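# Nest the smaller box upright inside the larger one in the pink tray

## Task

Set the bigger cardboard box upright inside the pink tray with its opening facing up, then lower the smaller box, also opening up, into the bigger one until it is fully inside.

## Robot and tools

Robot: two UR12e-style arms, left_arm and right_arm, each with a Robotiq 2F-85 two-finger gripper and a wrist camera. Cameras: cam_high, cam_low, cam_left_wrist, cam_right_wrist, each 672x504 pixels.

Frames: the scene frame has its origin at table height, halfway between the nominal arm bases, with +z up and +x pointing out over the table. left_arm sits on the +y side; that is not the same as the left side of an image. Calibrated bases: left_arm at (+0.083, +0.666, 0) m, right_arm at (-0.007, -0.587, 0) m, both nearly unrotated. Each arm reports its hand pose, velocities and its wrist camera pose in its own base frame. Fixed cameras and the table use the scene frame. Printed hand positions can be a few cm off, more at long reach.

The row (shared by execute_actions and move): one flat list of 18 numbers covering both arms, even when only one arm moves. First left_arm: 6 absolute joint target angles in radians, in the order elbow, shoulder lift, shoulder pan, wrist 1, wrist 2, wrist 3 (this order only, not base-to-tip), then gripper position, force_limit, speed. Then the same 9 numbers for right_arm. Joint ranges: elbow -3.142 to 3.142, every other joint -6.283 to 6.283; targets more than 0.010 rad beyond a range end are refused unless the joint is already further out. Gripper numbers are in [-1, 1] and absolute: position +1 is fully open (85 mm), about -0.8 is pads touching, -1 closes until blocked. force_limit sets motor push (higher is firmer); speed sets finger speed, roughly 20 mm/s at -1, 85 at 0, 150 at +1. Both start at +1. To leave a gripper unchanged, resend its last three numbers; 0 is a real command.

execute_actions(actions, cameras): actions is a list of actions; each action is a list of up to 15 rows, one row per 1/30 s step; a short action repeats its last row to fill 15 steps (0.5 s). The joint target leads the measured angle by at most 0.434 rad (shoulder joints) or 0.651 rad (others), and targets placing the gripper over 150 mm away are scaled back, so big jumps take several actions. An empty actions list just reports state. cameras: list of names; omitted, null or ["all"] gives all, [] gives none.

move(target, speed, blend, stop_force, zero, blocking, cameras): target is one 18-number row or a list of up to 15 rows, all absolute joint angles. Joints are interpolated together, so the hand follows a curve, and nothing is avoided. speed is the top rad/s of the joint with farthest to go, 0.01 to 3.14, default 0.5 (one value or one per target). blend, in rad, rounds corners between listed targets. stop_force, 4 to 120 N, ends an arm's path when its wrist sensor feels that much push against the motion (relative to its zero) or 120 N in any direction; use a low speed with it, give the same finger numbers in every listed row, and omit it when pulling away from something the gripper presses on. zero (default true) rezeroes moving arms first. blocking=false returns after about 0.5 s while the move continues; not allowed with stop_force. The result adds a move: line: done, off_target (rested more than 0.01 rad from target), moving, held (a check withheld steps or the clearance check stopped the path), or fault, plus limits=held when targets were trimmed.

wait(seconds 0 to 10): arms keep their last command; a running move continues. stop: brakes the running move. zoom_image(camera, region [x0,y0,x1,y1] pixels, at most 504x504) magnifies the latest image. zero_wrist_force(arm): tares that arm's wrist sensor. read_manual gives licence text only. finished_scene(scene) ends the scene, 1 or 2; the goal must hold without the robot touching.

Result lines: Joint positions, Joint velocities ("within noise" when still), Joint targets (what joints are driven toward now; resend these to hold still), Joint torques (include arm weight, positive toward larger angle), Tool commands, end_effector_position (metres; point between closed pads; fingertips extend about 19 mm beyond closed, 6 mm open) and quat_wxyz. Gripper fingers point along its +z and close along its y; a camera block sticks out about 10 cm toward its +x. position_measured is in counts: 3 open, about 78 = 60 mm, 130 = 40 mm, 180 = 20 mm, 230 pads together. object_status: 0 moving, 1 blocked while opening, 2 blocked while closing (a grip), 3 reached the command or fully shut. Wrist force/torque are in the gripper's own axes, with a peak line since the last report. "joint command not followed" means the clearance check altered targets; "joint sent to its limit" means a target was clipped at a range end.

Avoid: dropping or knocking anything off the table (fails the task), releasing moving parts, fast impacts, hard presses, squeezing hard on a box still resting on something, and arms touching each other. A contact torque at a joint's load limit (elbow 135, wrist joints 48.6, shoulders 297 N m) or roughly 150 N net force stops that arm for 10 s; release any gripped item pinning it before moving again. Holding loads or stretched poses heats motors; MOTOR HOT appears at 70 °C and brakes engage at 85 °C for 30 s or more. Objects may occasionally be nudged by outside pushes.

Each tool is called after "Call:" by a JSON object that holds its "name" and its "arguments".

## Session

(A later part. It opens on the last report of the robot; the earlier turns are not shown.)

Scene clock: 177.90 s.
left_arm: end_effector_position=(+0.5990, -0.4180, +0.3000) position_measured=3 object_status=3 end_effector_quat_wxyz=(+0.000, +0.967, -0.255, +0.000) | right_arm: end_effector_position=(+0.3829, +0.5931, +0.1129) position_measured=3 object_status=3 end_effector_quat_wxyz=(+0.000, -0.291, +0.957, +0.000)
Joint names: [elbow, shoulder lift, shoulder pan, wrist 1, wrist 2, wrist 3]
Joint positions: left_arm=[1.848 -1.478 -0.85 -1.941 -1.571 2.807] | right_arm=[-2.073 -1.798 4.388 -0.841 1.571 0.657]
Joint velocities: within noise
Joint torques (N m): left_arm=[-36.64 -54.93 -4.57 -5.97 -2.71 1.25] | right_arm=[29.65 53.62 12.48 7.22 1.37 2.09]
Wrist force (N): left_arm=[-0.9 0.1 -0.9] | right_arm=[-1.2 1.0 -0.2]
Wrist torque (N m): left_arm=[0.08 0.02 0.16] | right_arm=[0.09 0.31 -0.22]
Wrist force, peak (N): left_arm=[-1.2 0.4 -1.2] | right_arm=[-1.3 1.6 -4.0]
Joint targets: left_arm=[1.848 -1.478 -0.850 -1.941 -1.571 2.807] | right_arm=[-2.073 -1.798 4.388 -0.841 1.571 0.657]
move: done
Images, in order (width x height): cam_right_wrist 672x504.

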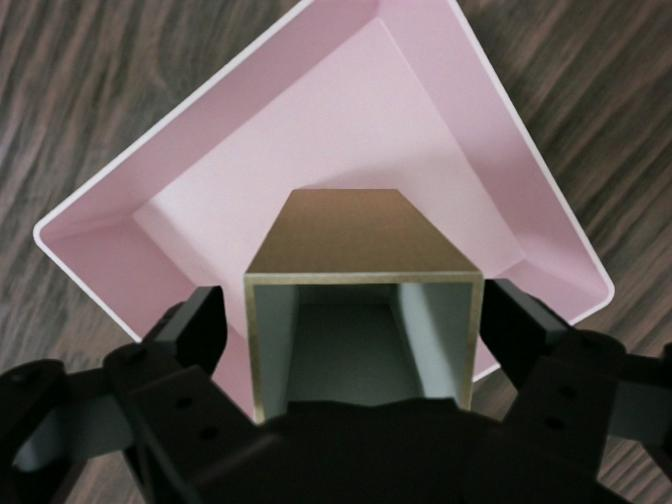

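Call:
{"name": "move", "arguments": {"target": [[1.86, -1.4781, -0.87, -1.9411, -1.5708, 2.8072, -0.6, -1, 0, -2.0005, -1.7023, 4.3884, -1.0096, 1.5708, 0.6569, 1, -1, -1], [1.9553, -1.4012, -1.1494, -2.1249, -1.5708, 2.809, -0.6, -1, 0, -2.138, -1.057, 3.915, -1.517, 1.571, 0.1, 1, -1, -1]], "speed": [0.3, 0.5], "blend": [0.05, 0]}}

Call:
{"name": "zoom_image", "arguments": {"camera": "cam_left_wrist", "region": [200, 100, 540, 355]}}

Scene clock: 195.03 s.
left_arm: end_effector_position=(+0.4490, -0.5759, +0.1998) position_measured=205 object_status=3 end_effector_quat_wxyz=(+0.000, +0.918, -0.397, +0.000) | right_arm: end_effector_position=(+0.4004, +0.1476, +0.3998) position_measured=3 object_status=3 end_effector_quat_wxyz=(+0.000, -0.330, +0.944, +0.000)
Joint names: [elbow, shoulder lift, shoulder pan, wrist 1, wrist 2, wrist 3]
Joint positions: left_arm=[1.955 -1.401 -1.149 -2.125 -1.571 2.809] | right_arm=[-2.138 -1.057 3.915 -1.517 1.571 0.1]
Joint velocities: within noise
Joint torques (N m): left_arm=[-61.93 -61.1 -0.1 -2.29 -2.79 1.65] | right_arm=[56.93 21.51 -10.12 4.88 1.6 -2.04]
Wrist force (N): left_arm=[-1.4 0.9 -1.1] | right_arm=[-0.9 1.3 0.2]
Wrist torque (N m): left_arm=[0.25 0.06 0.14] | right_arm=[0.23 0.19 -0.23]
Wrist force, peak (N): left_arm=[-1.7 3.6 -0.3] | right_arm=[-1.6 4.7 0.8]
Joint targets: left_arm=[1.955 -1.401 -1.149 -2.125 -1.571 2.809] | right_arm=[-2.138 -1.057 3.915 -1.517 1.571 0.100]
move: done

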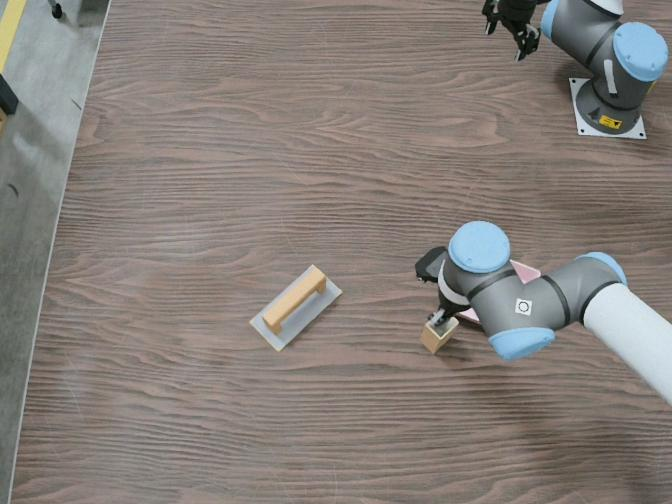

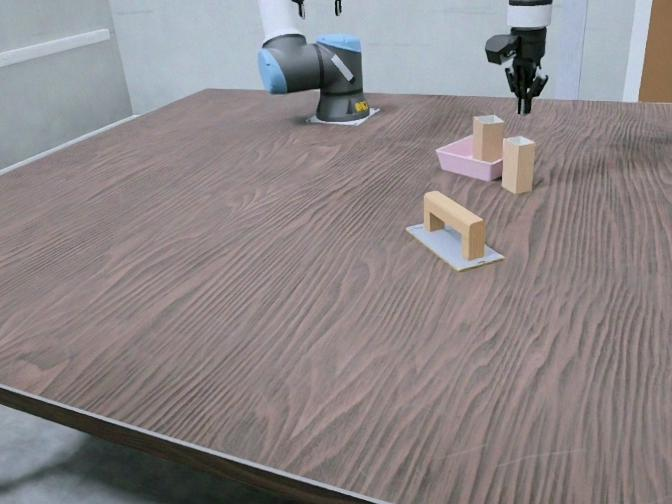

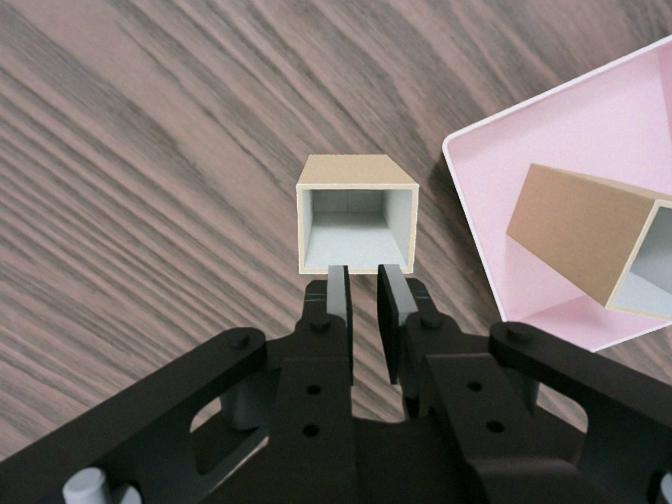

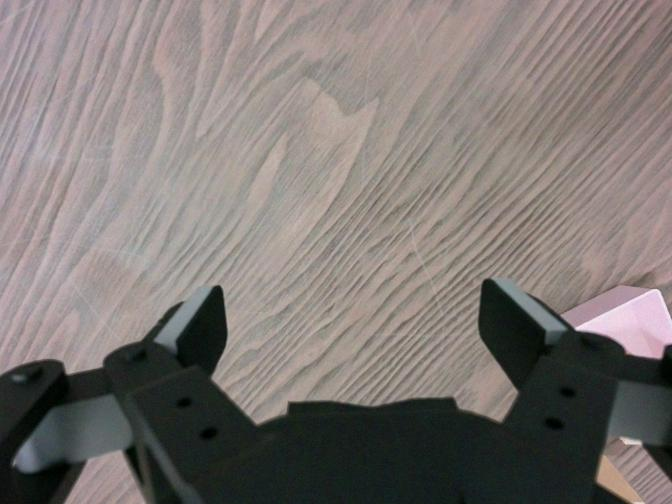

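Scaled by 1.482 from the camera's 672x504 image, which has a finer 960x720 frame.

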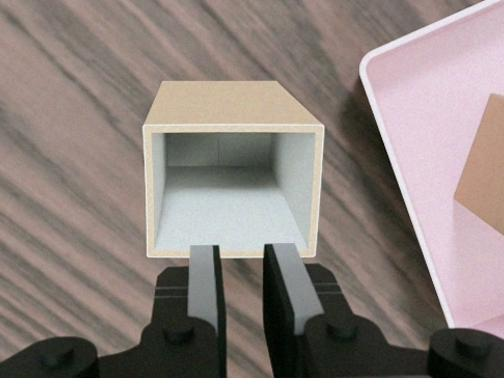

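Call:
{"name": "move", "arguments": {"target": [1.9945, -1.3563, -1.1507, -2.2090, -1.5708, 2.8077, -0.6, -1, 0, -2.138, -1.057, 3.915, -1.517, 1.571, 0.1, 1, -1, -1], "speed": 0.2, "cameras": ["cam_left_wrist", "cam_low"]}}

Call:
{"name": "zoom_image", "arguments": {"camera": "cam_left_wrist", "region": [200, 150, 540, 405]}}

Call:
{"name": "zoom_image", "arguments": {"camera": "cam_low", "region": [430, 70, 580, 200]}}

Scene clock: 205.80 s.
left_arm: end_effector_position=(+0.4482, -0.5765, +0.1548) position_measured=205 object_status=3 end_effector_quat_wxyz=(+0.000, +0.918, -0.397, +0.000) | right_arm: end_effector_position=(+0.4004, +0.1476, +0.3999) position_measured=3 object_status=3 end_effector_quat_wxyz=(+0.000, -0.330, +0.944, +0.000)
Joint names: [elbow, shoulder lift, shoulder pan, wrist 1, wrist 2, wrist 3]
Joint positions: left_arm=[1.995 -1.356 -1.151 -2.209 -1.571 2.808] | right_arm=[-2.138 -1.057 3.915 -1.517 1.571 0.1]
Joint velocities: within noise
Joint torques (N m): left_arm=[-59.35 -61.4 -4.72 -2.16 -2.8 -1.62] | right_arm=[51.24 23.31 -12.84 1.7 -2.11 -2.62]
Wrist force (N): left_arm=[-0.9 0.9 -0.9] | right_arm=[-0.5 0.8 -0.2]
Wrist torque (N m): left_arm=[0.24 -0.06 0.14] | right_arm=[0.15 0.13 -0.24]
Wrist force, peak (N): left_arm=[-0.8 0.8 -4.5] | right_arm=[-1.1 1.8 0.4]
Joint targets: left_arm=[1.994 -1.356 -1.151 -2.209 -1.571 2.808] | right_arm=[-2.138 -1.057 3.915 -1.517 1.571 0.100]
move: done
Images, in order (width x height): cam_low 672x504, cam_left_wrist 672x504.

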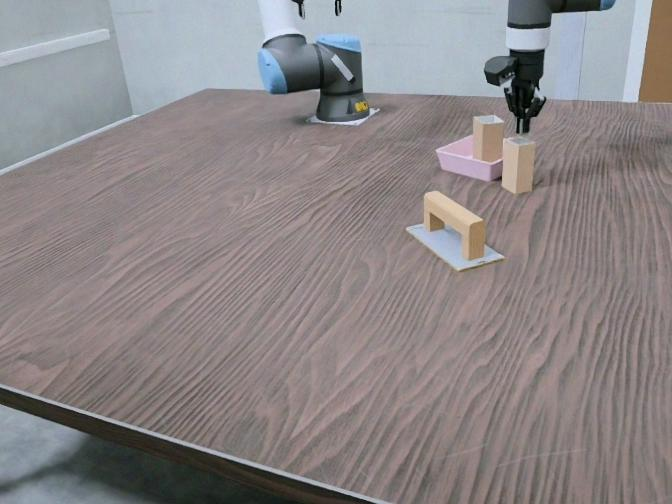

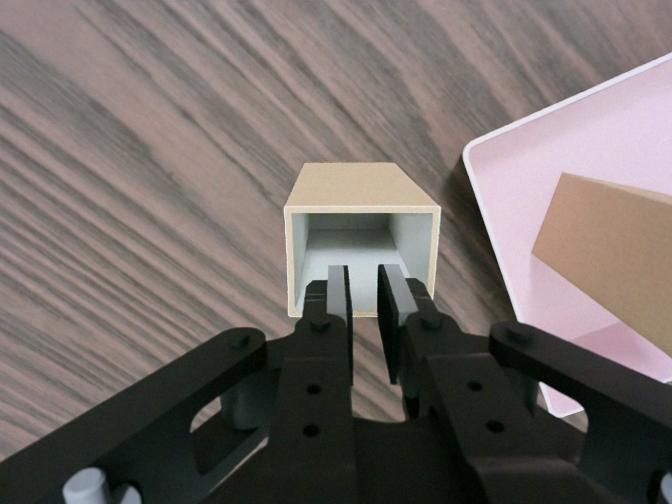

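Scaled by 1.482 from the camera's 672x504 image, which has a finer 960x720 frame.

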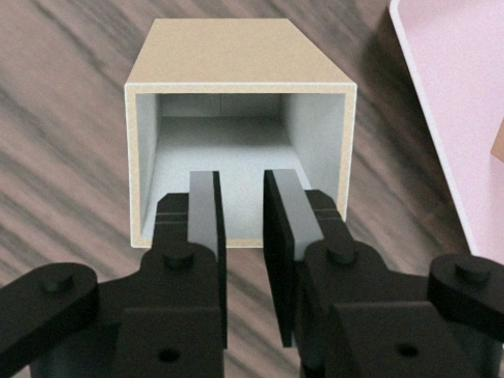

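Scaled by 3.360 from the camera's 672x504 image, which has a finer 960x720 frame.

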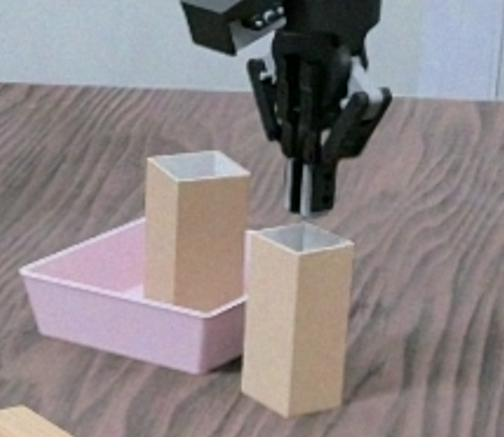

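Call:
{"name": "move", "arguments": {"target": [2.0183, -1.3085, -1.1494, -2.2806, -1.5708, 2.809, -0.6, -1, 0, -2.138, -1.057, 3.915, -1.517, 1.571, 0.1, 1, -1, -1], "speed": 0.06, "stop_force": 8, "cameras": ["cam_left_wrist", "cam_low"]}}

Call:
{"name": "zoom_image", "arguments": {"camera": "cam_left_wrist", "region": [200, 150, 540, 405]}}

Call:
{"name": "zoom_image", "arguments": {"camera": "cam_low", "region": [430, 70, 580, 200]}}

Scene clock: 215.73 s.
left_arm: end_effector_position=(+0.4503, -0.5787, +0.1161) position_measured=205 object_status=3 end_effector_quat_wxyz=(+0.000, +0.918, -0.397, +0.000) | right_arm: end_effector_position=(+0.4004, +0.1476, +0.3999) position_measured=3 object_status=3 end_effector_quat_wxyz=(+0.000, -0.330, +0.944, +0.000)
Joint names: [elbow, shoulder lift, shoulder pan, wrist 1, wrist 2, wrist 3]
Joint positions: left_arm=[2.018 -1.309 -1.149 -2.281 -1.571 2.809] | right_arm=[-2.138 -1.057 3.915 -1.517 1.571 0.1]
Joint velocities: within noise
Joint torques (N m): left_arm=[-56.43 -64.97 8.81 -2.39 -2.61 0.85] | right_arm=[42.68 21.99 -13.25 2.48 -2.23 -2.41]
Wrist force (N): left_arm=[-1.1 1.0 -0.7] | right_arm=[-0.2 1.4 0.4]
Wrist torque (N m): left_arm=[0.26 -0.03 0.17] | right_arm=[0.25 0.06 -0.24]
Wrist force, peak (N): left_arm=[-1.4 1.1 -1.5] | right_arm=[-0.8 2.1 0.0]
Joint targets: left_arm=[2.018 -1.308 -1.149 -2.281 -1.571 2.809] | right_arm=[-2.138 -1.057 3.915 -1.517 1.571 0.100]
move: done
Images, in order (width x height): cam_low 672x504, cam_left_wrist 672x504.

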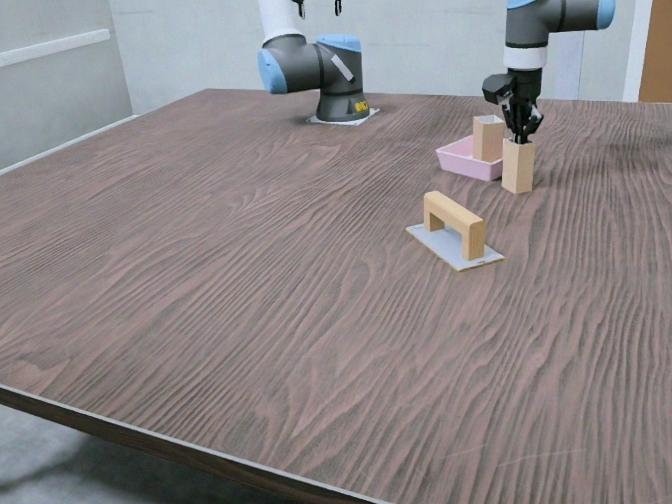

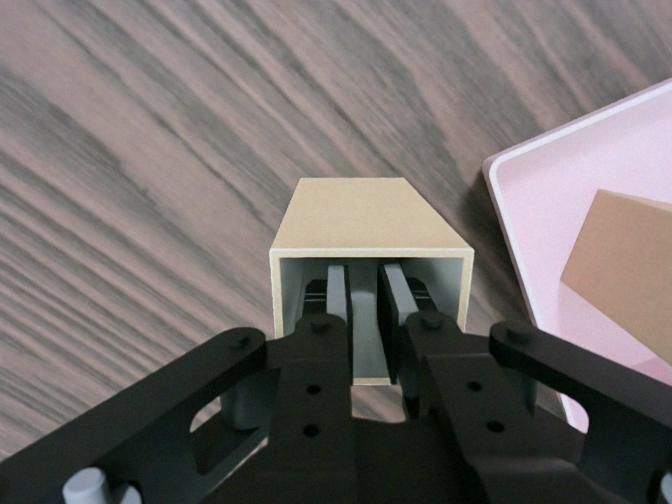

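Scaled by 1.482 from the camera's 672x504 image, which has a finer 960x720 frame.

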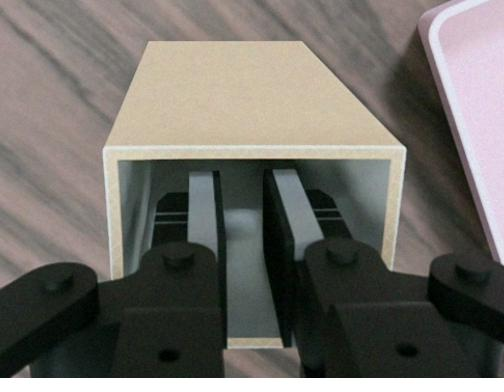

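Scaled by 3.360 from the camera's 672x504 image, which has a finer 960x720 frame.

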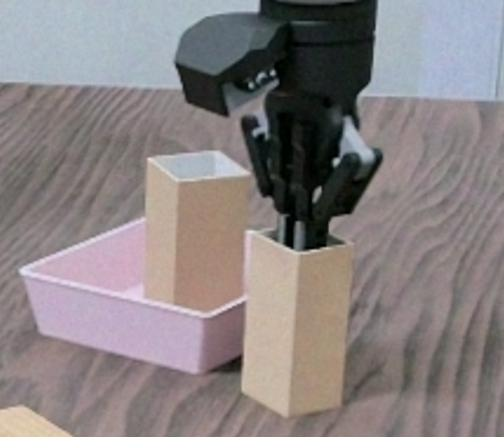

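Call:
{"name": "move", "arguments": {"target": [2.0183, -1.3085, -1.1494, -2.2806, -1.5708, 2.809, 1, -1, -1, -2.138, -1.057, 3.915, -1.517, 1.571, 0.1, 1, -1, -1], "cameras": ["cam_left_wrist", "cam_low"]}}

Call:
{"name": "zoom_image", "arguments": {"camera": "cam_left_wrist", "region": [200, 150, 540, 405]}}

Scene clock: 219.93 s.
left_arm: end_effector_position=(+0.4502, -0.5787, +0.1161) position_measured=168 object_status=1 end_effector_quat_wxyz=(+0.000, +0.918, -0.397, +0.000) | right_arm: end_effector_position=(+0.4004, +0.1476, +0.3999) position_measured=3 object_status=3 end_effector_quat_wxyz=(+0.000, -0.330, +0.944, +0.000)
Joint names: [elbow, shoulder lift, shoulder pan, wrist 1, wrist 2, wrist 3]
Joint positions: left_arm=[2.018 -1.309 -1.149 -2.281 -1.571 2.809] | right_arm=[-2.138 -1.057 3.915 -1.517 1.571 0.1]
Joint velocities: within noise
Joint torques (N m): left_arm=[-51.87 -64.93 -6.02 -5.34 -2.88 -0.38] | right_arm=[40.13 20.91 -12.7 2.94 -2.02 -2.32]
Wrist force (N): left_arm=[-1.3 1.2 -0.9] | right_arm=[-0.9 1.3 0.1]
Wrist torque (N m): left_arm=[0.30 0.01 0.17] | right_arm=[0.24 0.19 -0.25]
Wrist force, peak (N): left_arm=[-1.5 1.3 -0.7] | right_arm=[-1.2 1.9 0.1]
Joint targets: left_arm=[2.018 -1.308 -1.149 -2.281 -1.571 2.809] | right_arm=[-2.138 -1.057 3.915 -1.517 1.571 0.100]
move: done
Images, in order (width x height): cam_low 672x504, cam_left_wrist 672x504.

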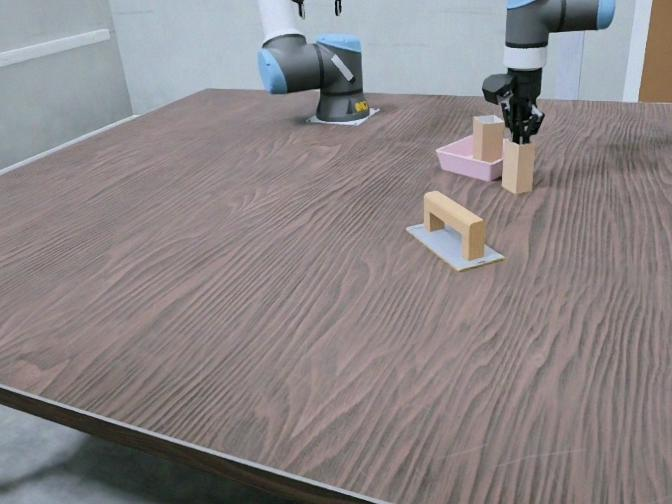

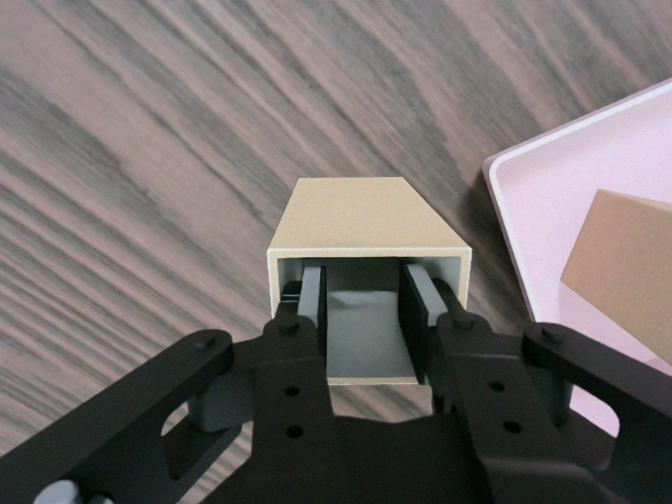

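Scaled by 1.482 from the camera's 672x504 image, which has a finer 960x720 frame.

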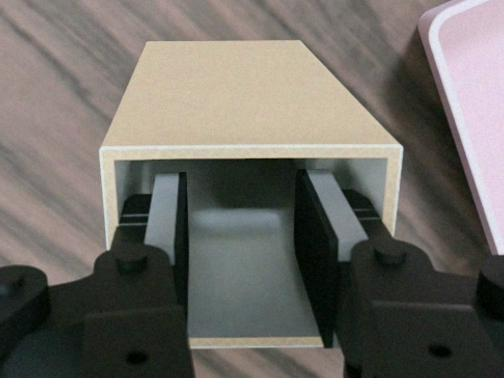

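Call:
{"name": "move", "arguments": {"target": [1.8552, -1.4673, -1.1494, -1.9587, -1.5708, 2.809, 1, -1, -1, -2.138, -1.057, 3.915, -1.517, 1.571, 0.1, 1, -1, -1], "speed": 0.2}}

Call:
{"name": "zoom_image", "arguments": {"camera": "cam_left_wrist", "region": [272, 70, 672, 370]}}

Scene clock: 227.30 s.
left_arm: end_effector_position=(+0.4503, -0.5788, +0.2901) position_measured=168 object_status=1 end_effector_quat_wxyz=(+0.000, +0.918, -0.397, +0.000) | right_arm: end_effector_position=(+0.4004, +0.1476, +0.3999) position_measured=3 object_status=3 end_effector_quat_wxyz=(+0.000, -0.330, +0.944, +0.000)
Joint names: [elbow, shoulder lift, shoulder pan, wrist 1, wrist 2, wrist 3]
Joint positions: left_arm=[1.855 -1.467 -1.149 -1.959 -1.571 2.809] | right_arm=[-2.138 -1.057 3.915 -1.517 1.571 0.1]
Joint velocities: within noise
Joint torques (N m): left_arm=[-34.04 -44.55 -5.15 -7.83 -2.83 -0.45] | right_arm=[40.4 20.06 -13.57 3.49 -2.16 -2.09]
Wrist force (N): left_arm=[-1.0 1.0 -0.7] | right_arm=[-1.0 1.0 0.1]
Wrist torque (N m): left_arm=[0.25 -0.01 0.15] | right_arm=[0.18 0.19 -0.24]
Wrist force, peak (N): left_arm=[-1.0 0.5 -3.3] | right_arm=[-0.8 2.0 0.3]
Joint targets: left_arm=[1.855 -1.467 -1.149 -1.959 -1.571 2.809] | right_arm=[-2.138 -1.057 3.915 -1.517 1.571 0.100]
move: done

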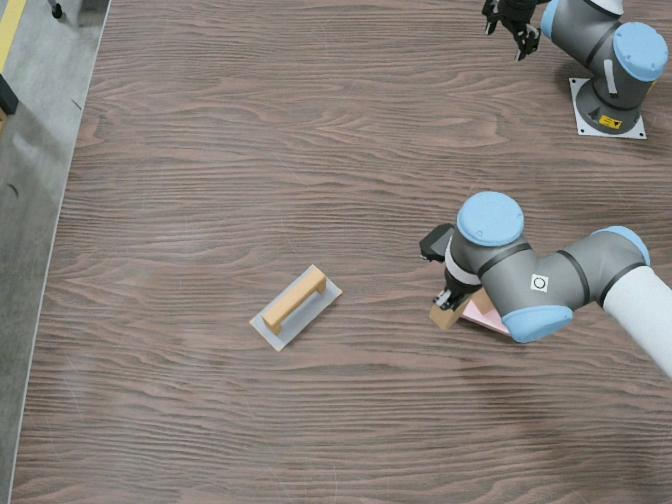

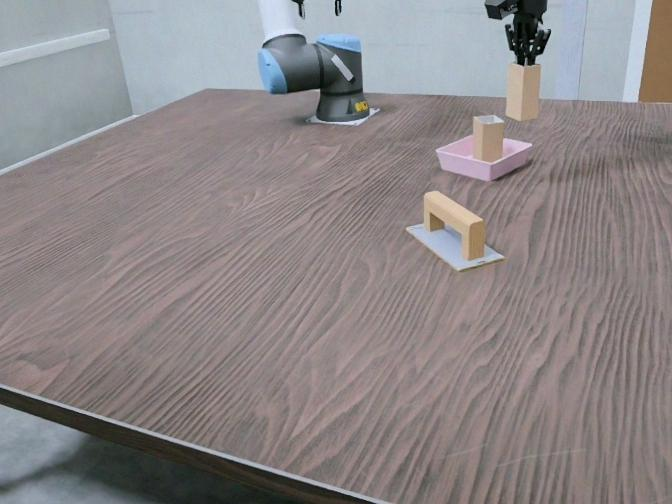

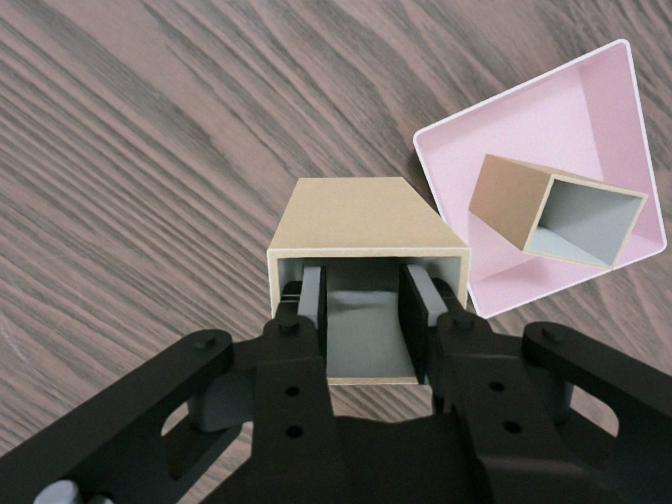

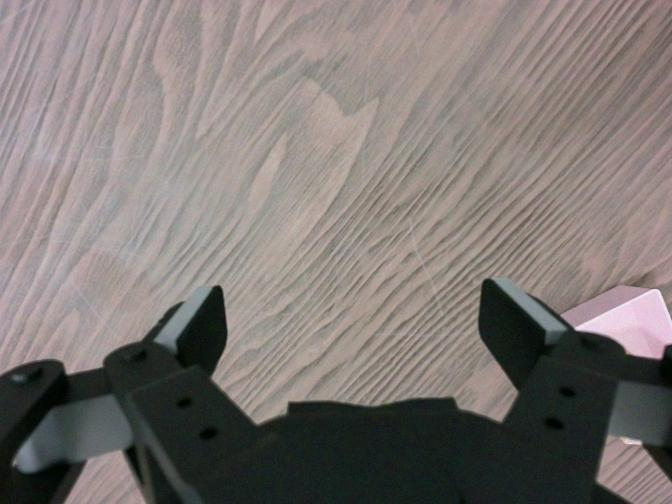

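Scaled by 1.260 from the camera's 672x504 image, which has a finer 960x720 frame.

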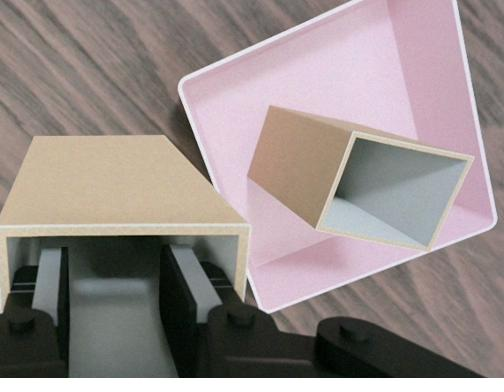

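Call:
{"name": "move", "arguments": {"target": [[1.828, -1.4432, -1.3678, -1.9556, -1.5708, 2.7639, 1, -1, -1, -2.138, -1.057, 3.915, -1.517, 1.571, 0.1, 1, -1, -1], [1.8551, -1.4273, -1.3678, -1.9986, -1.5708, 2.7639, 1, -1, -1, -2.138, -1.057, 3.915, -1.517, 1.571, 0.1, 1, -1, -1]], "speed": [0.2, 0.1], "blend": [0.01, 0]}}

Call:
{"name": "zoom_image", "arguments": {"camera": "cam_left_wrist", "region": [200, 120, 540, 375]}}

Call:
{"name": "zoom_image", "arguments": {"camera": "cam_low", "region": [430, 50, 580, 200]}}

Scene clock: 243.50 s.
left_arm: end_effector_position=(+0.3172, -0.6773, +0.2658) position_measured=168 object_status=1 end_effector_quat_wxyz=(+0.000, +0.880, -0.475, +0.000) | right_arm: end_effector_position=(+0.4004, +0.1476, +0.3999) position_measured=3 object_status=3 end_effector_quat_wxyz=(+0.000, -0.330, +0.944, +0.000)
Joint names: [elbow, shoulder lift, shoulder pan, wrist 1, wrist 2, wrist 3]
Joint positions: left_arm=[1.855 -1.427 -1.368 -1.999 -1.571 2.764] | right_arm=[-2.138 -1.057 3.915 -1.517 1.571 0.1]
Joint velocities: within noise
Joint torques (N m): left_arm=[-65.65 -62.51 6.65 -1.36 -2.8 2.25] | right_arm=[41.15 20.24 -13.41 4.19 -2.01 -1.75]
Wrist force (N): left_arm=[-1.1 0.7 -1.0] | right_arm=[-0.5 1.0 0.0]
Wrist torque (N m): left_arm=[0.19 0.02 0.15] | right_arm=[0.20 0.13 -0.24]
Wrist force, peak (N): left_arm=[-0.9 3.2 -2.5] | right_arm=[-1.4 1.6 -0.2]
Joint targets: left_arm=[1.855 -1.427 -1.368 -1.999 -1.571 2.764] | right_arm=[-2.138 -1.057 3.915 -1.517 1.571 0.100]
move: done

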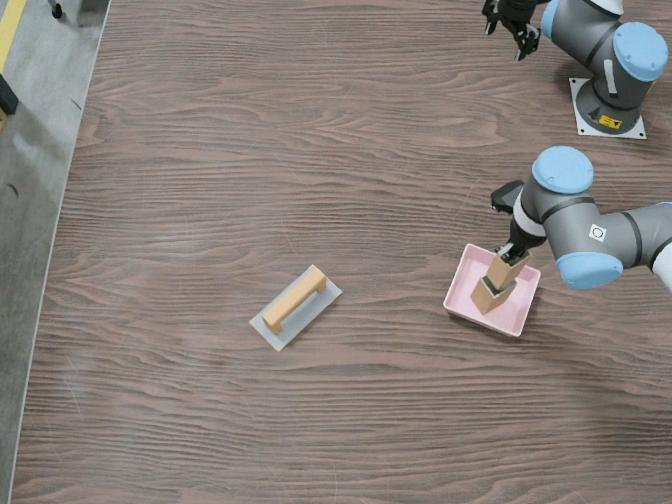

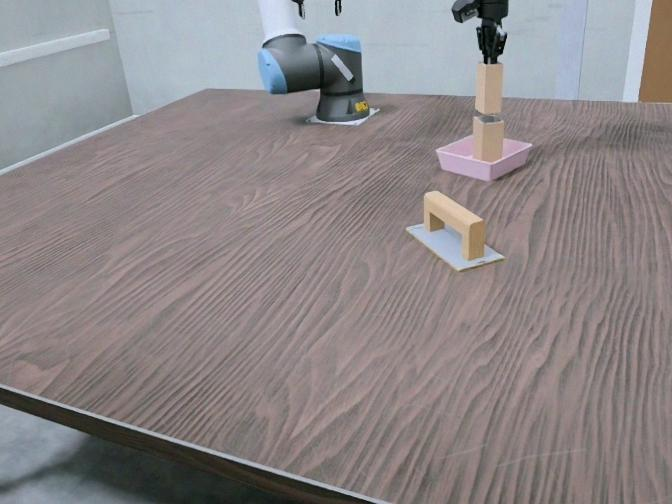

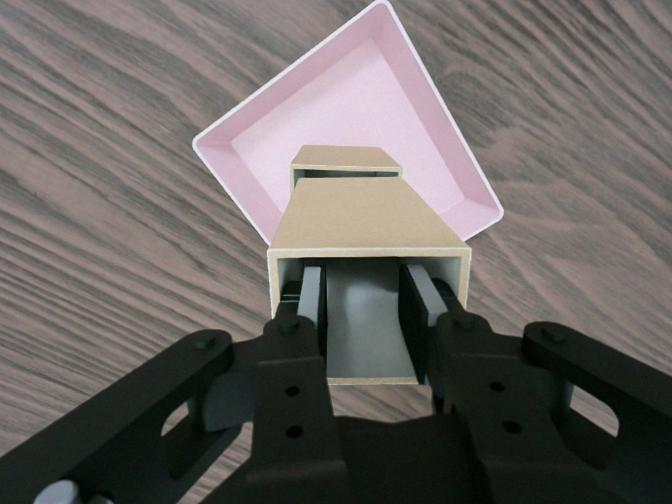

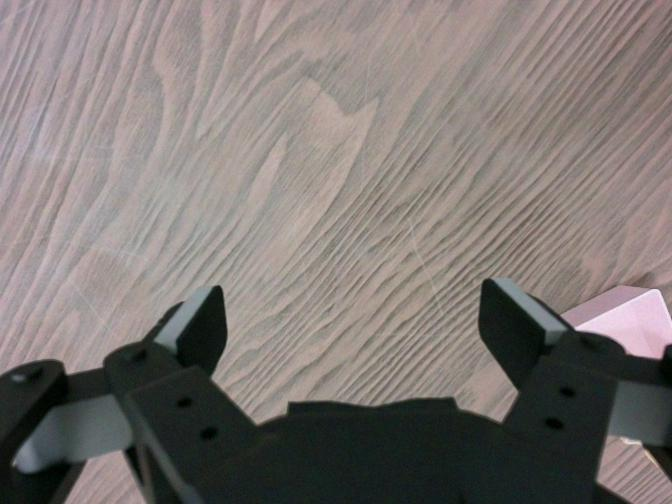

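Scaled by 1.482 from the camera's 672x504 image, which has a finer 960x720 frame.

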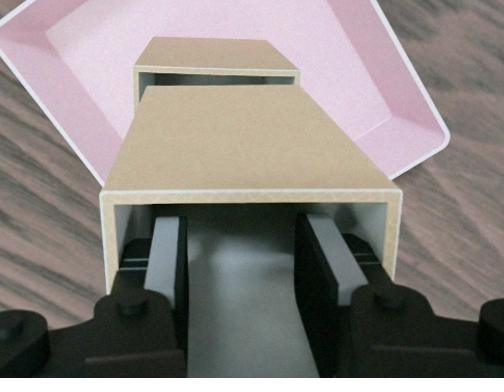

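Scaled by 3.360 from the camera's 672x504 image, which has a finer 960x720 frame.

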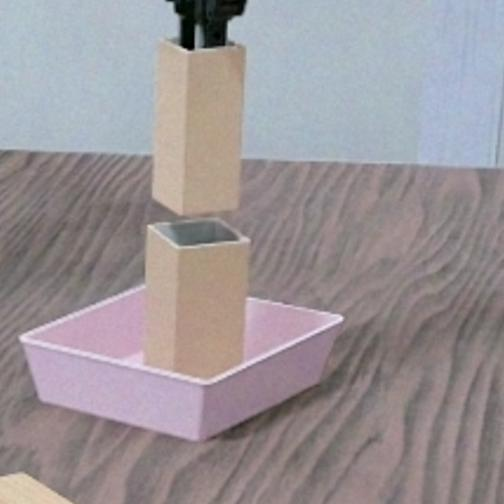

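Call:
{"name": "zoom_image", "arguments": {"camera": "cam_left_wrist", "region": [280, 130, 420, 235]}}

Scaled by 3.600 from the camera's 672x504 image, which has a finer 960x720 frame.

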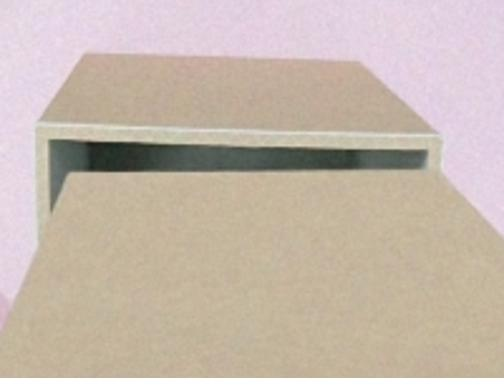

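Call:
{"name": "move", "arguments": {"target": [1.8707, -1.4207, -1.3647, -2.0208, -1.5708, 2.8037, 1, -1, -1, -2.138, -1.057, 3.915, -1.517, 1.571, 0.1, 1, -1, -1], "speed": 0.05, "cameras": ["cam_left_wrist", "cam_low", "cam_high"]}}

Call:
{"name": "zoom_image", "arguments": {"camera": "cam_left_wrist", "region": [280, 130, 420, 235]}}

Call:
{"name": "zoom_image", "arguments": {"camera": "cam_low", "region": [455, 80, 525, 150]}}

Call:
{"name": "zoom_image", "arguments": {"camera": "cam_high", "region": [460, 230, 560, 330]}}

Scene clock: 265.30 s.
left_arm: end_effector_position=(+0.3191, -0.6751, +0.2538) position_measured=168 object_status=1 end_effector_quat_wxyz=(+0.000, +0.871, -0.491, +0.000) | right_arm: end_effector_position=(+0.4004, +0.1476, +0.3999) position_measured=3 object_status=3 end_effector_quat_wxyz=(+0.000, -0.330, +0.944, +0.000)
Joint names: [elbow, shoulder lift, shoulder pan, wrist 1, wrist 2, wrist 3]
Joint positions: left_arm=[1.871 -1.421 -1.365 -2.021 -1.571 2.804] | right_arm=[-2.138 -1.057 3.915 -1.517 1.571 0.1]
Joint velocities: within noise
Joint torques (N m): left_arm=[-46.89 -55.42 9.11 -3.87 -2.8 -2.12] | right_arm=[42.2 20.05 -13.54 4.51 -2.19 -1.71]
Wrist force (N): left_arm=[-1.4 0.9 -0.8] | right_arm=[-0.6 1.4 0.3]
Wrist torque (N m): left_arm=[0.22 0.07 0.14] | right_arm=[0.26 0.14 -0.24]
Wrist force, peak (N): left_arm=[-0.9 0.7 -2.0] | right_arm=[-1.1 1.6 0.0]
Joint targets: left_arm=[1.871 -1.421 -1.365 -2.021 -1.571 2.804] | right_arm=[-2.138 -1.057 3.915 -1.517 1.571 0.100]
move: done
Images, in order (width x height): cam_high 672x504, cam_low 672x504, cam_left_wrist 672x504.

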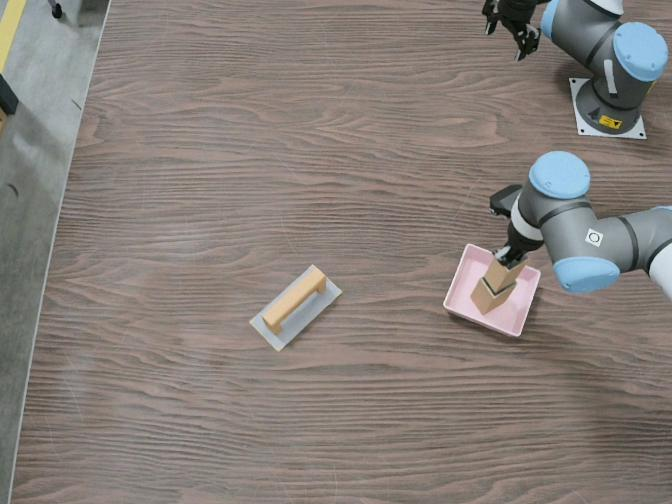

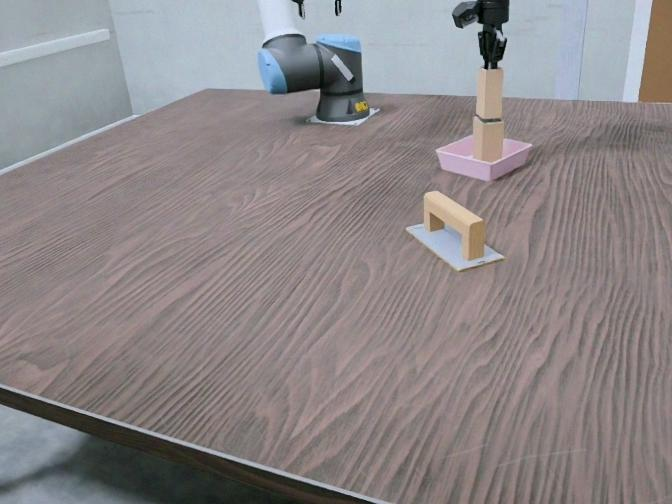

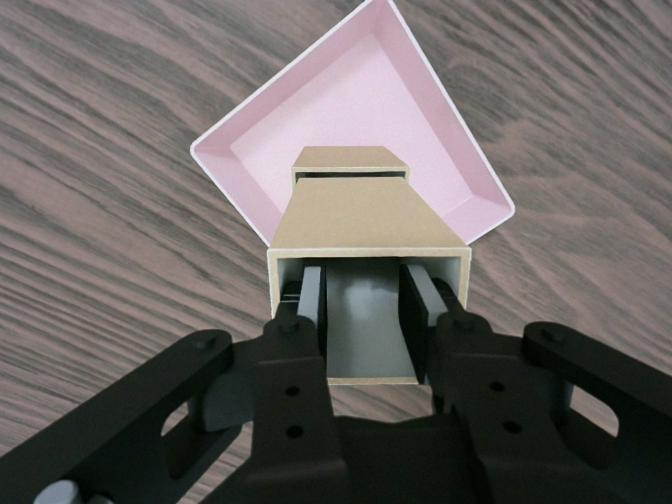

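Scaled by 3.600 from the camera's 672x504 image, which has a finer 960x720 frame.

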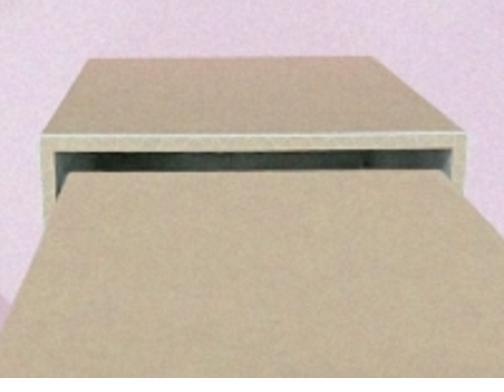

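Scaled by 7.200 from the camera's 672x504 image, which has a finer 960x720 frame.

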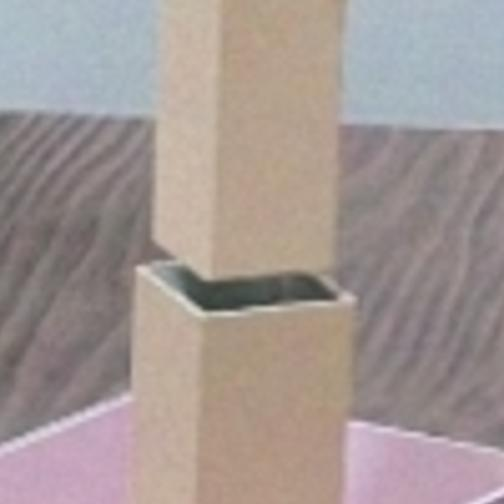

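Scaled by 5.040 from the camera's 672x504 image, which has a finer 960x720 frame.

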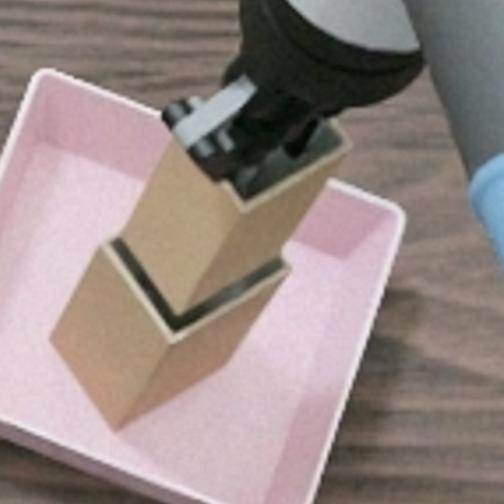

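Call:
{"name": "move", "arguments": {"target": [1.9006, -1.3979, -1.3647, -2.0735, -1.5708, 2.8037, 1, -1, -1, -2.138, -1.057, 3.915, -1.517, 1.571, 0.1, 1, -1, -1], "speed": 0.04, "stop_force": 6, "cameras": ["cam_left_wrist", "cam_low", "cam_high"]}}

Call:
{"name": "zoom_image", "arguments": {"camera": "cam_low", "region": [455, 80, 525, 150]}}

Call:
{"name": "zoom_image", "arguments": {"camera": "cam_left_wrist", "region": [280, 130, 420, 235]}}

Scene clock: 280.43 s.
left_arm: end_effector_position=(+0.3191, -0.6751, +0.2250) position_measured=168 object_status=1 end_effector_quat_wxyz=(+0.000, +0.871, -0.491, +0.000) | right_arm: end_effector_position=(+0.4004, +0.1476, +0.3999) position_measured=3 object_status=3 end_effector_quat_wxyz=(+0.000, -0.330, +0.944, +0.000)
Joint names: [elbow, shoulder lift, shoulder pan, wrist 1, wrist 2, wrist 3]
Joint positions: left_arm=[1.901 -1.398 -1.365 -2.073 -1.571 2.804] | right_arm=[-2.138 -1.057 3.915 -1.517 1.571 0.1]
Joint velocities: within noise
Joint torques (N m): left_arm=[-62.38 -64.4 -7.17 -2.38 -2.62 -1.68] | right_arm=[41.85 17.33 -13.88 5.43 -2.21 -1.59]
Wrist force (N): left_arm=[-1.2 0.9 -1.1] | right_arm=[-1.0 1.7 -0.4]
Wrist torque (N m): left_arm=[0.23 -0.02 0.15] | right_arm=[0.30 0.20 -0.24]
Wrist force, peak (N): left_arm=[-1.1 0.7 -2.0] | right_arm=[-1.0 2.0 -0.4]
Joint targets: left_arm=[1.901 -1.398 -1.365 -2.073 -1.571 2.804] | right_arm=[-2.138 -1.057 3.915 -1.517 1.571 0.100]
move: done
Images, in order (width x height): cam_high 672x504, cam_low 672x504, cam_left_wrist 672x504.

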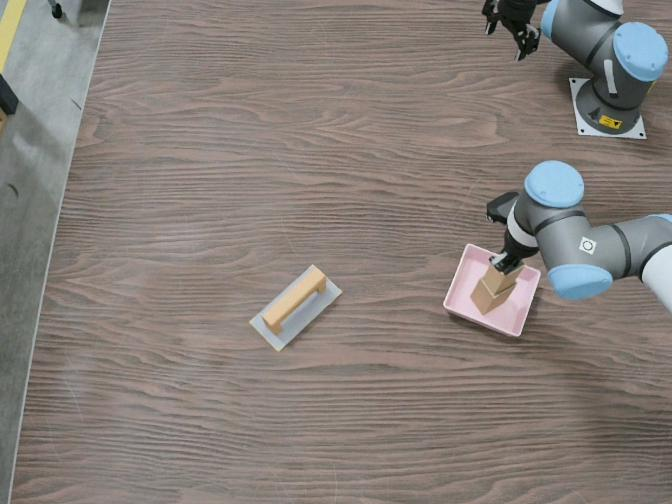

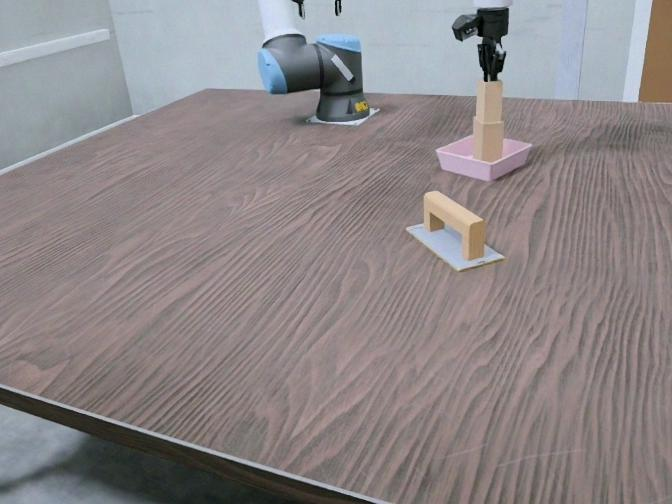

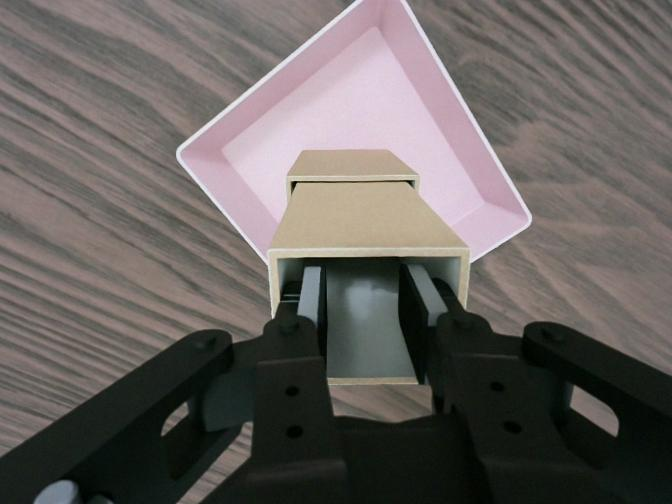

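Scaled by 7.200 from the camera's 672x504 image, which has a finer 960x720 frame.

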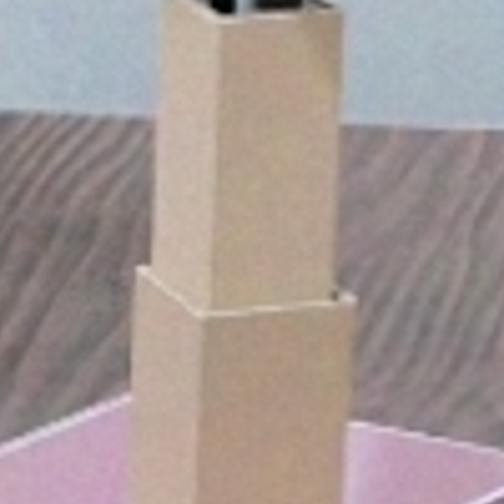

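Scaled by 3.600 from the camera's 672x504 image, which has a finer 960x720 frame.

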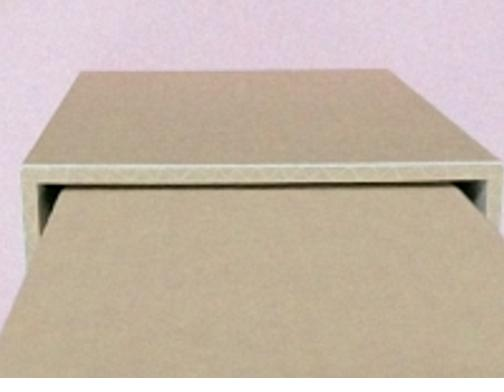

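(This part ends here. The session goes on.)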